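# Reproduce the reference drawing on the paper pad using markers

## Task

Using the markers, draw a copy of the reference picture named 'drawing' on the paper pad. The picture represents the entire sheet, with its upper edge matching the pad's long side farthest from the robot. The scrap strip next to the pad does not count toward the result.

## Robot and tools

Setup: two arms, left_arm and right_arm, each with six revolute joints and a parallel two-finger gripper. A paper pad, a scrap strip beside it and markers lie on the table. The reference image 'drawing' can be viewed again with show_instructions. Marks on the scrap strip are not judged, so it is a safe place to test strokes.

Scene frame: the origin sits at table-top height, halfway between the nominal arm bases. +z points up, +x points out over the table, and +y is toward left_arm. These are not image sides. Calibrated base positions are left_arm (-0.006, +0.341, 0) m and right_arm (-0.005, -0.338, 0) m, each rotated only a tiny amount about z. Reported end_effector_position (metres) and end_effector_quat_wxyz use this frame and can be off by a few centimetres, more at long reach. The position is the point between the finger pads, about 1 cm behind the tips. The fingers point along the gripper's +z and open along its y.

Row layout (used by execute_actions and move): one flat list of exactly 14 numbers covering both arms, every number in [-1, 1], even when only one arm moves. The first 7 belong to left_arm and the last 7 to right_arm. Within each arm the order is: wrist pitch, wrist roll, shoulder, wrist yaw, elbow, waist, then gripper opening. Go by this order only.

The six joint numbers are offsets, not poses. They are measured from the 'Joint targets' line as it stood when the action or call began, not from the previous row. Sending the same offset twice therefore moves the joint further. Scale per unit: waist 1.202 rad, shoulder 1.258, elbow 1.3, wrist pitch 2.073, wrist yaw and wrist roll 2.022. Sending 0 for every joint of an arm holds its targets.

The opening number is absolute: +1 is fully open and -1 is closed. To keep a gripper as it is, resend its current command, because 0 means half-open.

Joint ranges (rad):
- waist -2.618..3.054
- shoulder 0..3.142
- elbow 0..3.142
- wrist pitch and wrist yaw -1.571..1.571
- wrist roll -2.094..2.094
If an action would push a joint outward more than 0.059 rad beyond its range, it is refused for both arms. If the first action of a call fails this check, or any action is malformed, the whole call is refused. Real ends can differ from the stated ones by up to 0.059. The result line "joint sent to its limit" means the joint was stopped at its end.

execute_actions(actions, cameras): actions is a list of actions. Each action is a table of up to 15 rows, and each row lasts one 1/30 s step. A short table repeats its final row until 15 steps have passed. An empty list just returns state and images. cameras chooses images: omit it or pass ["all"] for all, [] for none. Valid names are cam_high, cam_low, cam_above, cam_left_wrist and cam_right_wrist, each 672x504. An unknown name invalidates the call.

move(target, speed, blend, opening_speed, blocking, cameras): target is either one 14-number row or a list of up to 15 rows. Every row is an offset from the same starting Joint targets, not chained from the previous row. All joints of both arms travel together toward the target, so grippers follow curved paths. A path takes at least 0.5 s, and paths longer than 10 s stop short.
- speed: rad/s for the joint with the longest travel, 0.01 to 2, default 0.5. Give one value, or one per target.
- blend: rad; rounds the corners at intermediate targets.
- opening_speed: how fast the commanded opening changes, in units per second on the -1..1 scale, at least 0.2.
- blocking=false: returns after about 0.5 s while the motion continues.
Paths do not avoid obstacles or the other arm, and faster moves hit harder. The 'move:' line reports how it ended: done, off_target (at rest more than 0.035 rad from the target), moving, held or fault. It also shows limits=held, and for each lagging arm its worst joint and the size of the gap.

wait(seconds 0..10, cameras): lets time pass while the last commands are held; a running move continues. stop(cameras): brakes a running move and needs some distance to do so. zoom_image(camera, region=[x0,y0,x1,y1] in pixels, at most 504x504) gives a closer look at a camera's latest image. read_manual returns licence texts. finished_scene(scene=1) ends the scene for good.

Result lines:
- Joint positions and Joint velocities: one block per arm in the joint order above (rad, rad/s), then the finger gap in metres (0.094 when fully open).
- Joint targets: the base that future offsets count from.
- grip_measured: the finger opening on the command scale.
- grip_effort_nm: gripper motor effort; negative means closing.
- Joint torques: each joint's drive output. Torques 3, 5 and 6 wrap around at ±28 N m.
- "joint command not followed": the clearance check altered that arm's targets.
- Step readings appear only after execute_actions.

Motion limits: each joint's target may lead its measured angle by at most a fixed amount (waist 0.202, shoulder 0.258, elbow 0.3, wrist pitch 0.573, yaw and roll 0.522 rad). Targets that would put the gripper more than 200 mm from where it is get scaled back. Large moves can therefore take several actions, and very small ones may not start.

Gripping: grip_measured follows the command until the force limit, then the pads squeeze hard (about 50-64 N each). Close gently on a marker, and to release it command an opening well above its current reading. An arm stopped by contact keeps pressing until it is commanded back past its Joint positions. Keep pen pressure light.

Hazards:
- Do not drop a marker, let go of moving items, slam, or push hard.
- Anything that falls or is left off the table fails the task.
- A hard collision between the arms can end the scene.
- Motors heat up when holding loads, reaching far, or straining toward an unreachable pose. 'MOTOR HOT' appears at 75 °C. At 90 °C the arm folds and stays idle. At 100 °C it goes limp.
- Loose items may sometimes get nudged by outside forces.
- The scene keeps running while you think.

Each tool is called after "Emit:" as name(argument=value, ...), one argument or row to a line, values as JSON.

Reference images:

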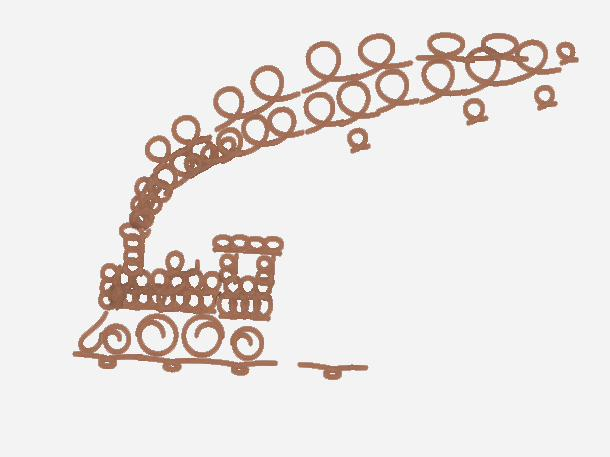

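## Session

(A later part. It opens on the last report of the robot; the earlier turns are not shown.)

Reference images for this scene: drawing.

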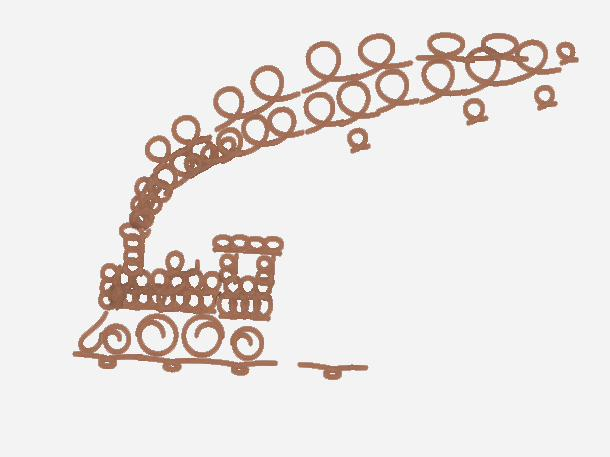

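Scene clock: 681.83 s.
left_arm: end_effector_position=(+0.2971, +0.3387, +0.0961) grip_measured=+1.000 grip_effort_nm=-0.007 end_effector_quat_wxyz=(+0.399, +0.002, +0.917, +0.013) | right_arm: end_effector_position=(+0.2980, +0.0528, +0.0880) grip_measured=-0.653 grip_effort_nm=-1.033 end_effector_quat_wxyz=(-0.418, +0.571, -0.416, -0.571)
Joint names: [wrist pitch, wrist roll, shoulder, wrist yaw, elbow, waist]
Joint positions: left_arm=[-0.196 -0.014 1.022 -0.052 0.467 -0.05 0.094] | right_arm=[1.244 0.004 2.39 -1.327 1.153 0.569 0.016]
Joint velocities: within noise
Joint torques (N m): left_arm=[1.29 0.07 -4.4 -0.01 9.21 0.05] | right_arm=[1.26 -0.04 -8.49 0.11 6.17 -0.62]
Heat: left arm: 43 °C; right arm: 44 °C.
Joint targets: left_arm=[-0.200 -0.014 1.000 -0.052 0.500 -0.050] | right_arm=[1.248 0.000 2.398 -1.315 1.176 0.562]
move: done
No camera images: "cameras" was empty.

Emit:
move(
  target=[
    [0,0,0,0,0,0,1,0,0,0,0.0099,0,-0.0013,-0.85],
    [0,0,0,0,0,0,1,0,0,0,0.0099,0,0.0163,-0.85],
    [0,0,0,0,0,0,1,0,0,0,0.0192,0,0.0237,-0.85],
    [0,0,0,0,0,0,1,0,0,0,0.0188,0,0.0291,-0.85],
    [0,0,0,0,0,0,1,0,0,0,0.0094,0,0.0291,-0.85],
    [0,0,0,0,0,0,1,0,0,0,0.0015,0,0.0338,-0.85],
    [0,0,0,0,0,0,1,0,0,0,-0.0084,0,0.035,-0.85],
    [0,0,0,0,0,0,1,0,0,0,-0.0084,0,0.0174,-0.85],
    [0,0,0,0,0,0,1,0,0,0,-0.0176,0,0.01,-0.85],
    [0,0,0,0,0,0,1,0,0,0,-0.0354,0,-0.0071,-0.85],
    [0,0,0,0,0,0,1,0,0,0,-0.026,0,-0.0071,-0.85],
    [0,0,0,0,0,0,1,0,0,0,-0.0182,0,-0.0117,-0.85],
    [0,0,0,0,0,0,1,0,0,0,-0.0083,0,-0.013,-0.85],
    [0,0,0,0,0,0,1,0,0,0,-0.0083,0,0.0046,-0.85],
    [0,0,0,0,0,0,1,0,0,0,0.001,0,0.012,-0.85],
  ],
  speed=[0.06,0.2,0.06,0.06,0.2,0.06,0.06,0.2,0.06,0.06,0.2,0.06,0.06,0.2,0.06],
  blend=[0.002,0.002,0.002,0.002,0.002,0.002,0.002,0.002,0.002,0.002,0.002,0.002,0.002,0.002,0],
  cameras=[],
)

Scene clock: 686.57 s.
left_arm: end_effector_position=(+0.2971, +0.3387, +0.0961) grip_measured=+1.000 grip_effort_nm=-0.002 end_effector_quat_wxyz=(+0.399, +0.002, +0.917, +0.013) | right_arm: end_effector_position=(+0.2981, +0.0531, +0.0880) grip_measured=-0.653 grip_effort_nm=-1.033 end_effector_quat_wxyz=(-0.419, +0.571, -0.416, -0.570)
Joint names: [wrist pitch, wrist roll, shoulder, wrist yaw, elbow, waist]
Joint positions: left_arm=[-0.196 -0.014 1.022 -0.052 0.467 -0.05 0.094] | right_arm=[1.244 0.004 2.39 -1.324 1.153 0.57 0.016]
Joint velocities: within noise
Joint torques (N m): left_arm=[1.27 0.02 -4.45 -0.06 9.29 0.03] | right_arm=[1.26 -0.04 -8.5 0.11 6.17 0.54]
Heat: left arm: 43 °C; right arm: 43 °C.
Joint targets: left_arm=[-0.200 -0.014 1.000 -0.052 0.500 -0.050] | right_arm=[1.248 0.000 2.398 -1.313 1.176 0.576]
move: done
No camera images: "cameras" was empty.

Emit:
move(
  target=[
    [0,0,0,0,0,0,1,0,0,0,-0.0004,0,0.0054,-0.85],
    [0,0,0,0,0,0,1,0,0,0,-0.0098,0,0.0054,-0.85],
    [0,0,0,0,0,0,1,0,0,0,-0.0176,0,0.0101,-0.85],
    [0,0,0,0,0,0,1,0,0,0,-0.0275,0,0.0113,-0.85],
    [0,0,0,0,0,0,1,0,0,0,-0.0275,0,-0.0063,-0.85],
    [0,0,0,0,0,0,1,0,0,0,-0.0368,0,-0.0137,-0.85],
    [0,0,0,0,0,0,1,0,0,0,-0.0538,0,-0.0303,-0.85],
    [0,0,0,0,0,0,1,0,0,0,-0.0444,0,-0.0303,-0.85],
    [0,0,0,0,0,0,1,0,0,0,-0.0366,0,-0.0349,-0.85],
    [0,0,0,0,0,0,1,0,0,0,-0.0267,0,-0.0362,-0.85],
    [0,0,0,0,0,0,1,0,0,0,-0.0267,0,-0.0186,-0.85],
    [0,0,0,0,0,0,1,0,0,0,-0.0174,0,-0.0112,-0.85],
    [0,0,0,0,0,0,1,0,0,0,-0.0178,0,-0.0058,-0.85],
    [0,0,0,0,0,0,1,0,0,0,-0.0272,0,-0.0058,-0.85],
    [0,0,0,0,0,0,1,0,0,0,-0.0351,0,-0.0011,-0.85],
  ],
  speed=[0.06,0.2,0.06,0.06,0.2,0.06,0.06,0.2,0.06,0.06,0.2,0.06,0.06,0.2,0.06],
  blend=[0.002,0.002,0.002,0.002,0.002,0.002,0.002,0.002,0.002,0.002,0.002,0.002,0.002,0.002,0],
  cameras=[],
)

Scene clock: 691.23 s.
left_arm: end_effector_position=(+0.2971, +0.3387, +0.0961) grip_measured=+1.000 grip_effort_nm=-0.002 end_effector_quat_wxyz=(+0.399, +0.002, +0.917, +0.013) | right_arm: end_effector_position=(+0.2905, +0.0499, +0.0880) grip_measured=-0.653 grip_effort_nm=-1.033 end_effector_quat_wxyz=(-0.405, +0.580, -0.403, -0.580)
Joint names: [wrist pitch, wrist roll, shoulder, wrist yaw, elbow, waist]
Joint positions: left_arm=[-0.196 -0.014 1.022 -0.052 0.467 -0.05 0.094] | right_arm=[1.244 0.004 2.39 -1.373 1.153 0.568 0.016]
Joint velocities: within noise
Joint torques (N m): left_arm=[1.26 0.02 -4.42 -0.02 9.14 -0.05] | right_arm=[1.24 -0.04 -8.47 -0.11 6.15 0.57]
Heat: left arm: 43 °C; right arm: 43 °C.
Joint targets: left_arm=[-0.200 -0.014 1.000 -0.052 0.500 -0.050] | right_arm=[1.248 0.000 2.398 -1.384 1.176 0.575]
move: done
No camera images: "cameras" was empty.

Emit:
move(
  target=[
    [0,0,0,0,0,0,1,0,0,0,-0.0099,0,0.0012,-0.85],
    [0,0,0,0,0,0,1,0,0,0,-0.0099,0,-0.0164,-0.85],
    [0,0,0,0,0,0,1,0,0,0,-0.0191,0,-0.0237,-0.85],
    [0,0,0,0,0,0,1,0,0,0,-0.0277,0,-0.0279,-0.85],
    [0,0,0,0,0,0,1,0,0,0,-0.0148,0,-0.0103,-0.85],
    [0,0,0,0,0,0,1,0,0,0,0.0245,0,0.0175,-0.85],
    [0,0,0,0,0,0,1,0,0,0,0.0622,0,0.0418,-0.85],
    [0,0,0,0,0,0,1,0,0,-0.07,0.0622,0,0.0418,-0.85],
  ],
  speed=[0.06,0.2,0.06,0.06,0.2,0.06,0.06,0.4],
  blend=[0.002,0.002,0.002,0.002,0,0.002,0,0],
  cameras=[],
)

Emit:
move(
  target=[0,0,0,0,0,0,1, 0,0,0,0.0,0,0.35,-0.85],
  speed=0.7,
  cameras=["cam_above"],
)

Emit:
zoom_image(
  camera="cam_above",
  region=[230, 285, 330, 360],
)

Scene clock: 696.40 s.
left_arm: end_effector_position=(+0.2971, +0.3387, +0.0961) grip_measured=+1.000 grip_effort_nm=-0.002 end_effector_quat_wxyz=(+0.399, +0.002, +0.917, +0.013) | right_arm: end_effector_position=(+0.2891, +0.0713, +0.1100) grip_measured=-0.653 grip_effort_nm=-1.033 end_effector_quat_wxyz=(-0.437, +0.574, -0.403, -0.563)
Joint names: [wrist pitch, wrist roll, shoulder, wrist yaw, elbow, waist]
Joint positions: left_arm=[-0.196 -0.014 1.022 -0.052 0.467 -0.05 0.094] | right_arm=[1.243 0.004 2.341 -1.267 1.153 0.618 0.016]
Joint velocities: within noise
Joint torques (N m): left_arm=[1.23 0.03 -4.53 -0.07 9.29 0.02] | right_arm=[1.29 -0.04 -11.41 0.11 6.41 0.55]
Heat: left arm: 43 °C; right arm: 43 °C.
Joint targets: left_arm=[-0.200 -0.014 1.000 -0.052 0.500 -0.050] | right_arm=[1.249 0.000 2.310 -1.258 1.176 0.625]
move: done
No camera images: "cameras" was empty.

Scene clock: 697.60 s.
left_arm: end_effector_position=(+0.2971, +0.3387, +0.0961) grip_measured=+1.000 grip_effort_nm=-0.002 end_effector_quat_wxyz=(+0.399, +0.002, +0.917, +0.013) | right_arm: end_effector_position=(+0.0906, +0.1576, +0.1101) grip_measured=-0.653 grip_effort_nm=-1.033 end_effector_quat_wxyz=(-0.308, +0.646, -0.272, -0.643)
Joint names: [wrist pitch, wrist roll, shoulder, wrist yaw, elbow, waist]
Joint positions: left_arm=[-0.196 -0.014 1.022 -0.052 0.467 -0.05 0.094] | right_arm=[1.243 0.004 2.341 -1.261 1.153 1.052 0.016]
Joint velocities: within noise
Joint torques (N m): left_arm=[1.28 0.05 -4.52 -0.05 9.32 -0.09] | right_arm=[1.29 -0.04 -11.43 0.05 6.42 -0.47]
Heat: left arm: 43 °C; right arm: 44 °C.
Joint targets: left_arm=[-0.200 -0.014 1.000 -0.052 0.500 -0.050] | right_arm=[1.249 0.000 2.310 -1.259 1.176 1.046]
move: done
Images, in order (width x height): cam_above 672x504.

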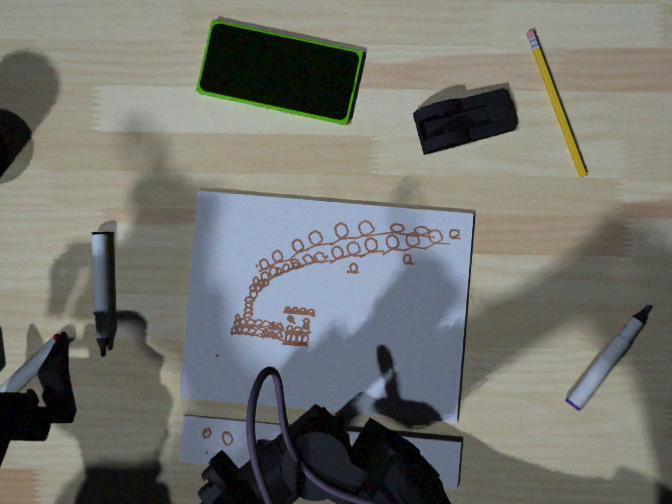

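Scaled by 5.040 from the camera's 672x504 image, which has a finer 960x720 frame.

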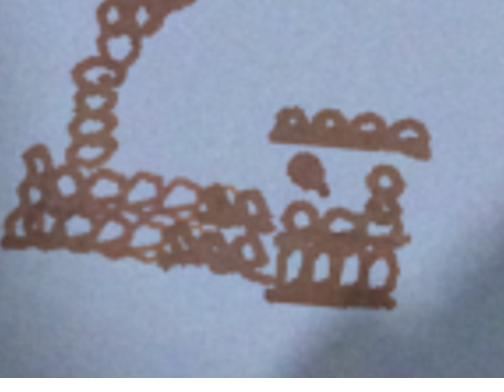

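Emit:
move(
  target=[
    [0,0,0,0,0,0,1, 0,0,0,0.1229,0,-0.312,-0.85],
    [0,0,0,0,0,0,1, 0,0,0,0.108,0,-0.3374,-0.85],
    [0,0,0,0,0,0,1, 0,0,0.0692,0.108,0,-0.3374,-0.85],
  ],
  speed=[0.5,0.03,0.1],
  cameras=[],
)

Emit:
move(
  target=[
    [0,0,0,0,0,0,1,0,0,0,-0.0074,0,-0.0094,-0.85],
    [0,0,0,0,0,0,1,0,0,0,0.0018,0,-0.0094,-0.85],
    [0,0,0,0,0,0,1,0,0,0,0.007,0,-0.0132,-0.85],
    [0,0,0,0,0,0,1,0,0,0,0.007,0,0.0033,-0.85],
    [0,0,0,0,0,0,1,0,0,0,0.0179,0,0.0096,-0.85],
    [0,0,0,0,0,0,1,0,0,0,0.0309,0,0.0159,-0.85],
    [0,0,0,0,0,0,1,0,0,0,0.0347,0,0.0231,-0.85],
    [0,0,0,0,0,0,1,0,0,0,0.0255,0,0.0231,-0.85],
    [0,0,0,0,0,0,1,0,0,0,0.0203,0,0.027,-0.85],
    [0,0,0,0,0,0,1,0,0,0,0.0203,0,0.0105,-0.85],
    [0,0,0,0,0,0,1,0,0,0,0.0094,0,0.0042,-0.85],
    [0,0,0,0,0,0,1,0,0,0,-0.0036,0,-0.0022,-0.85],
    [0,0,0,0,0,0,1,0,0,0,-0.0074,0,-0.0094,-0.85],
    [0,0,0,0,0,0,1,0,0,-0.07,-0.0074,0,-0.0094,-0.85],
  ],
  speed=[0.06,0.2,0.06,0.2,0.06,0.06,0.06,0.2,0.06,0.2,0.06,0.06,0.06,0.4],
  blend=[0.002,0.002,0.002,0.002,0.002,0.002,0.002,0.002,0.002,0.002,0.002,0.002,0,0],
  cameras=[],
)

Scene clock: 702.27 s.
left_arm: end_effector_position=(+0.2971, +0.3387, +0.0961) grip_measured=+1.000 grip_effort_nm=-0.002 end_effector_quat_wxyz=(+0.399, +0.002, +0.917, +0.013) | right_arm: end_effector_position=(+0.3175, +0.0874, +0.0889) grip_measured=-0.653 grip_effort_nm=-1.033 end_effector_quat_wxyz=(-0.478, +0.522, -0.474, -0.523)
Joint names: [wrist pitch, wrist roll, shoulder, wrist yaw, elbow, waist]
Joint positions: left_arm=[-0.196 -0.014 1.022 -0.052 0.467 -0.05 0.094] | right_arm=[1.244 0.004 2.388 -1.033 1.153 0.646 0.016]
Joint velocities: within noise
Joint torques (N m): left_arm=[1.28 0.04 -4.59 -0.03 9.25 -0.1] | right_arm=[1.41 -0.04 -8.65 -0.07 6.27 -0.54]
Heat: left arm: 43 °C; right arm: 45 °C.
Joint targets: left_arm=[-0.200 -0.014 1.000 -0.052 0.500 -0.050] | right_arm=[1.248 0.000 2.397 -1.040 1.176 0.640]
move: done
No camera images: "cameras" was empty.

Scene clock: 705.93 s.
left_arm: end_effector_position=(+0.2971, +0.3387, +0.0961) grip_measured=+1.000 grip_effort_nm=-0.002 end_effector_quat_wxyz=(+0.399, +0.002, +0.917, +0.013) | right_arm: end_effector_position=(+0.3203, +0.0841, +0.1119) grip_measured=-0.653 grip_effort_nm=-1.038 end_effector_quat_wxyz=(-0.493, +0.526, -0.458, -0.520)
Joint names: [wrist pitch, wrist roll, shoulder, wrist yaw, elbow, waist]
Joint positions: left_arm=[-0.196 -0.014 1.022 -0.052 0.467 -0.05 0.094] | right_arm=[1.242 0.004 2.341 -1.048 1.153 0.635 0.016]
Joint velocities: within noise
Joint torques (N m): left_arm=[1.25 0.04 -4.38 -0.03 9.31 -0.06] | right_arm=[1.42 -0.04 -11.6 -0.05 6.56 -0.54]
Heat: left arm: 43 °C; right arm: 45 °C.
Joint targets: left_arm=[-0.200 -0.014 1.000 -0.052 0.500 -0.050] | right_arm=[1.249 0.000 2.308 -1.055 1.176 0.629]
move: done
No camera images: "cameras" was empty.

Emit:
move(
  target=[
    [0,0,0,0,0,0,1, 0,0,0,-0.0222,0,-0.017,-0.85],
    [0,0,0,0,0,0,1, 0,0,0.07,-0.0222,0,-0.017,-0.85],
    [0,0,0,0,0,0,1, 0,0,0.07,-0.0426,0,-0.017,-0.85],
    [0,0,0,0,0,0,1, 0,0,0,-0.0426,0,-0.017,-0.85],
    [0,0,0,0,0,0,1, 0,0,0,0.0372,0,0.0881,-0.85],
    [0,0,0,0,0,0,1, 0,0,0,0.0526,0,0.1134,-0.85],
    [0,0,0,0,0,0,1, 0,0,0.07,0.0526,0,0.1134,-0.85],
  ],
  speed=[0.05,0.1,0.06,0.4,0.3,0.03,0.1],
  cameras=[],
)

Emit:
move(
  target=[
    [0,0,0,0,0,0,1,0,0,0,0.0114,0,0.0037,-0.85],
    [0,0,0,0,0,0,1,0,0,0,0.0114,0,-0.0128,-0.85],
    [0,0,0,0,0,0,1,0,0,0,0.0132,0,-0.02,-0.85],
    [0,0,0,0,0,0,1,0,0,0,0.0004,0,-0.02,-0.85],
    [0,0,0,0,0,0,1,0,0,0,-0.0049,0,-0.0257,-0.85],
    [0,0,0,0,0,0,1,0,0,0,-0.0201,0,-0.0315,-0.85],
    [0,0,0,0,0,0,1,0,0,0,-0.031,0,-0.0338,-0.85],
    [0,0,0,0,0,0,1,0,0,0,-0.031,0,-0.0173,-0.85],
    [0,0,0,0,0,0,1,0,0,0,-0.035,0,-0.0096,-0.85],
    [0,0,0,0,0,0,1,0,0,0,-0.0222,0,-0.0096,-0.85],
    [0,0,0,0,0,0,1,0,0,0,-0.0148,0,-0.0008,-0.85],
    [0,0,0,0,0,0,1,0,0,0,0.0084,0,0.0097,-0.85],
    [0,0,0,0,0,0,1,0,0,0,0.0252,0,0.0122,-0.85],
    [0,0,0,0,0,0,1,0,0,0,0.0252,0,-0.0043,-0.85],
    [0,0,0,0,0,0,1,0,0,0,0.0273,0,-0.0153,-0.85],
  ],
  speed=[0.06,0.2,0.06,0.2,0.06,0.06,0.06,0.2,0.06,0.2,0.06,0.06,0.06,0.2,0.06],
  blend=[0.002,0.002,0.002,0.002,0.002,0.002,0.002,0.002,0.002,0.002,0.002,0.002,0.002,0.002,0],
  cameras=[],
)

Emit:
move(
  target=[
    [0,0,0,0,0,0,1,0,0,0,-0.0128,0,0.0,-0.85],
    [0,0,0,0,0,0,1,0,0,0,-0.0258,0,-0.0118,-0.85],
    [0,0,0,0,0,0,1,0,0,0,-0.0511,0,-0.0218,-0.85],
    [0,0,0,0,0,0,1,0,0,0,-0.0679,0,-0.0243,-0.85],
    [0,0,0,0,0,0,1,0,0,0,-0.0679,0,-0.0078,-0.85],
    [0,0,0,0,0,0,1,0,0,0,-0.07,0,0.0032,-0.85],
    [0,0,0,0,0,0,1,0,0,0,-0.0572,0,0.0032,-0.85],
    [0,0,0,0,0,0,1,0,0,0,-0.0442,0,0.015,-0.85],
    [0,0,0,0,0,0,1,0,0,0,-0.0189,0,0.025,-0.85],
    [0,0,0,0,0,0,1,0,0,-0.07,-0.0189,0,0.025,-0.85],
  ],
  speed=[0.2,0.06,0.06,0.06,0.2,0.06,0.2,0.06,0.06,0.4],
  blend=[0.002,0.002,0.002,0.002,0.002,0.002,0.002,0.002,0,0],
  cameras=[],
)

Emit:
move(
  target=[0,0,0,0,0,0,1, 0,0,0,-0.15,0,0.25,-0.85],
  speed=0.7,
  cameras=["cam_above"],
)

Emit:
zoom_image(
  camera="cam_above",
  region=[205, 295, 305, 370],
)

Scene clock: 714.87 s.
left_arm: end_effector_position=(+0.2971, +0.3387, +0.0961) grip_measured=+1.000 grip_effort_nm=-0.002 end_effector_quat_wxyz=(+0.399, +0.002, +0.917, +0.013) | right_arm: end_effector_position=(+0.2810, +0.1233, +0.0891) grip_measured=-0.653 grip_effort_nm=-1.033 end_effector_quat_wxyz=(-0.469, +0.530, -0.465, -0.532)
Joint names: [wrist pitch, wrist roll, shoulder, wrist yaw, elbow, waist]
Joint positions: left_arm=[-0.196 -0.014 1.022 -0.052 0.467 -0.05 0.094] | right_arm=[1.243 0.004 2.388 -0.956 1.153 0.759 0.016]
Joint velocities: within noise
Joint torques (N m): left_arm=[1.26 0.07 -4.37 -0.09 9.32 -0.02] | right_arm=[1.46 -0.04 -8.64 0.09 6.31 0.5]
Heat: left arm: 43 °C; right arm: 47 °C.
Joint targets: left_arm=[-0.200 -0.014 1.000 -0.052 0.500 -0.050] | right_arm=[1.248 0.000 2.397 -0.948 1.176 0.765]
move: done
No camera images: "cameras" was empty.

Scene clock: 719.43 s.
left_arm: end_effector_position=(+0.2971, +0.3387, +0.0961) grip_measured=+1.000 grip_effort_nm=-0.007 end_effector_quat_wxyz=(+0.399, +0.002, +0.917, +0.013) | right_arm: end_effector_position=(+0.2931, +0.1225, +0.0892) grip_measured=-0.653 grip_effort_nm=-1.033 end_effector_quat_wxyz=(-0.484, +0.516, -0.480, -0.518)
Joint names: [wrist pitch, wrist roll, shoulder, wrist yaw, elbow, waist]
Joint positions: left_arm=[-0.196 -0.014 1.022 -0.052 0.467 -0.05 0.094] | right_arm=[1.243 0.004 2.388 -0.904 1.153 0.753 0.016]
Joint velocities: within noise
Joint torques (N m): left_arm=[1.28 0.02 -4.42 -0.05 9.31 -0.09] | right_arm=[1.48 -0.04 -8.64 0.07 6.42 -0.57]
Heat: left arm: 43 °C; right arm: 46 °C.
Joint targets: left_arm=[-0.200 -0.014 1.000 -0.052 0.500 -0.050] | right_arm=[1.248 0.000 2.397 -0.893 1.176 0.747]
move: done
No camera images: "cameras" was empty.

Scene clock: 723.90 s.
left_arm: end_effector_position=(+0.2971, +0.3387, +0.0961) grip_measured=+1.000 grip_effort_nm=-0.007 end_effector_quat_wxyz=(+0.399, +0.002, +0.917, +0.013) | right_arm: end_effector_position=(+0.2791, +0.1275, +0.1122) grip_measured=-0.653 grip_effort_nm=-1.033 end_effector_quat_wxyz=(-0.485, +0.531, -0.451, -0.529)
Joint names: [wrist pitch, wrist roll, shoulder, wrist yaw, elbow, waist]
Joint positions: left_arm=[-0.196 -0.014 1.022 -0.052 0.467 -0.05 0.094] | right_arm=[1.241 0.004 2.341 -0.94 1.153 0.771 0.016]
Joint velocities: within noise
Joint torques (N m): left_arm=[1.27 0.05 -4.49 -0.06 9.31 0.03] | right_arm=[1.47 -0.04 -11.66 0.11 6.58 0.5]
Heat: left arm: 43 °C; right arm: 45 °C.
Joint targets: left_arm=[-0.200 -0.014 1.000 -0.052 0.500 -0.050] | right_arm=[1.249 0.000 2.309 -0.932 1.176 0.777]
move: done
No camera images: "cameras" was empty.

Scene clock: 725.20 s.
left_arm: end_effector_position=(+0.2971, +0.3387, +0.0961) grip_measured=+1.000 grip_effort_nm=-0.007 end_effector_quat_wxyz=(+0.399, +0.002, +0.917, +0.013) | right_arm: end_effector_position=(+0.0814, +0.1641, +0.1098) grip_measured=-0.653 grip_effort_nm=-1.033 end_effector_quat_wxyz=(-0.309, +0.645, -0.275, -0.643)
Joint names: [wrist pitch, wrist roll, shoulder, wrist yaw, elbow, waist]
Joint positions: left_arm=[-0.196 -0.014 1.022 -0.052 0.467 -0.05 0.094] | right_arm=[1.241 0.004 2.341 -1.227 1.153 1.079 0.016]
Joint velocities: within noise
Joint torques (N m): left_arm=[1.29 0.05 -4.41 -0.06 9.2 -0.08] | right_arm=[1.34 -0.04 -11.54 -0.01 6.43 -0.18]
Heat: left arm: 43 °C; right arm: 46 °C.
Joint targets: left_arm=[-0.200 -0.014 1.000 -0.052 0.500 -0.050] | right_arm=[1.249 0.000 2.309 -1.235 1.176 1.077]
move: done
Images, in order (width x height): cam_above 672x504.

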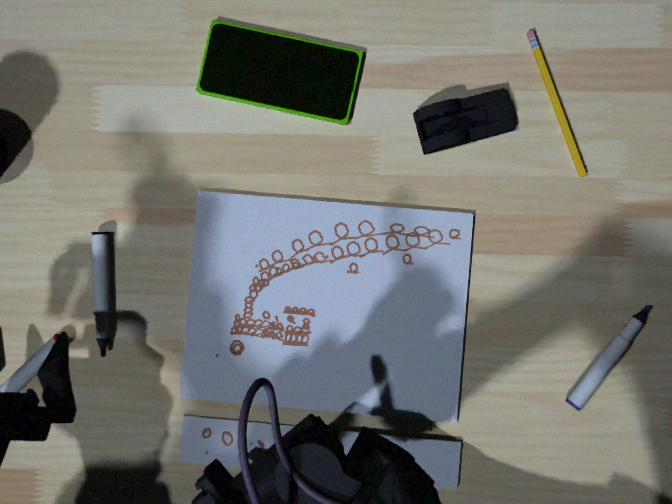

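Scaled by 5.040 from the camera's 672x504 image, which has a finer 960x720 frame.

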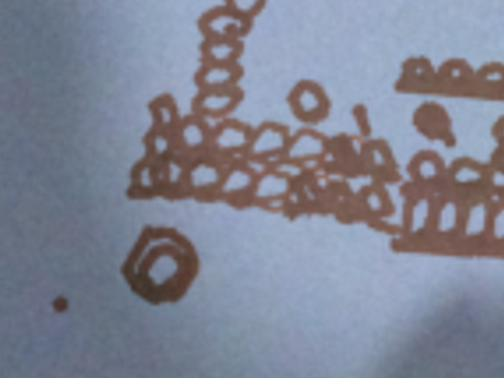

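Emit:
show_instructions(
)

Emit:
execute_actions(
  actions=[],
  cameras=["cam_above"],
)

Reference images for this scene: drawing.

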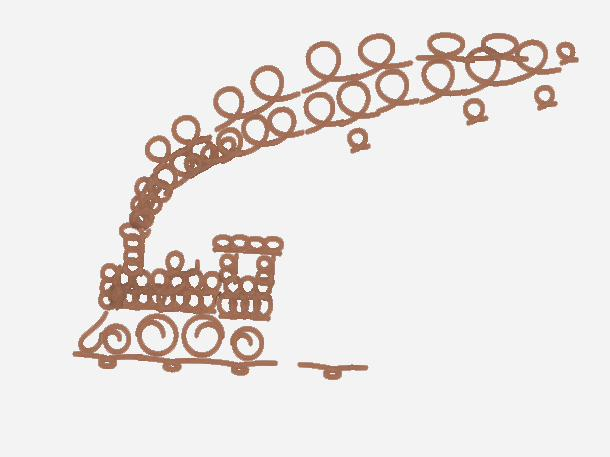

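Scene clock: 728.43 s.
left_arm: end_effector_position=(+0.2971, +0.3387, +0.0961) grip_measured=+1.000 grip_effort_nm=-0.002 end_effector_quat_wxyz=(+0.399, +0.002, +0.917, +0.013) | right_arm: end_effector_position=(+0.0813, +0.1640, +0.1098) grip_measured=-0.653 grip_effort_nm=-1.033 end_effector_quat_wxyz=(-0.309, +0.645, -0.275, -0.643)
Joint names: [wrist pitch, wrist roll, shoulder, wrist yaw, elbow, waist]
Joint positions: left_arm=[-0.196 -0.014 1.022 -0.052 0.467 -0.05 0.094] | right_arm=[1.241 0.004 2.341 -1.228 1.153 1.079 0.016]
Joint velocities: within noise
Joint torques (N m): left_arm=[1.28 0.05 -4.55 -0.06 9.21 -0.12] | right_arm=[1.34 -0.05 -11.52 -0.04 6.42 -0.17]
Heat: left arm: 43 °C; right arm: 47 °C.
Joint targets: left_arm=[-0.200 -0.014 1.000 -0.052 0.500 -0.050] | right_arm=[1.249 0.000 2.309 -1.235 1.176 1.077]
Tool commands: left_gripper/opening=+1.0 right_gripper/opening=-0.85
Images, in order (width x height): cam_above 672x504.

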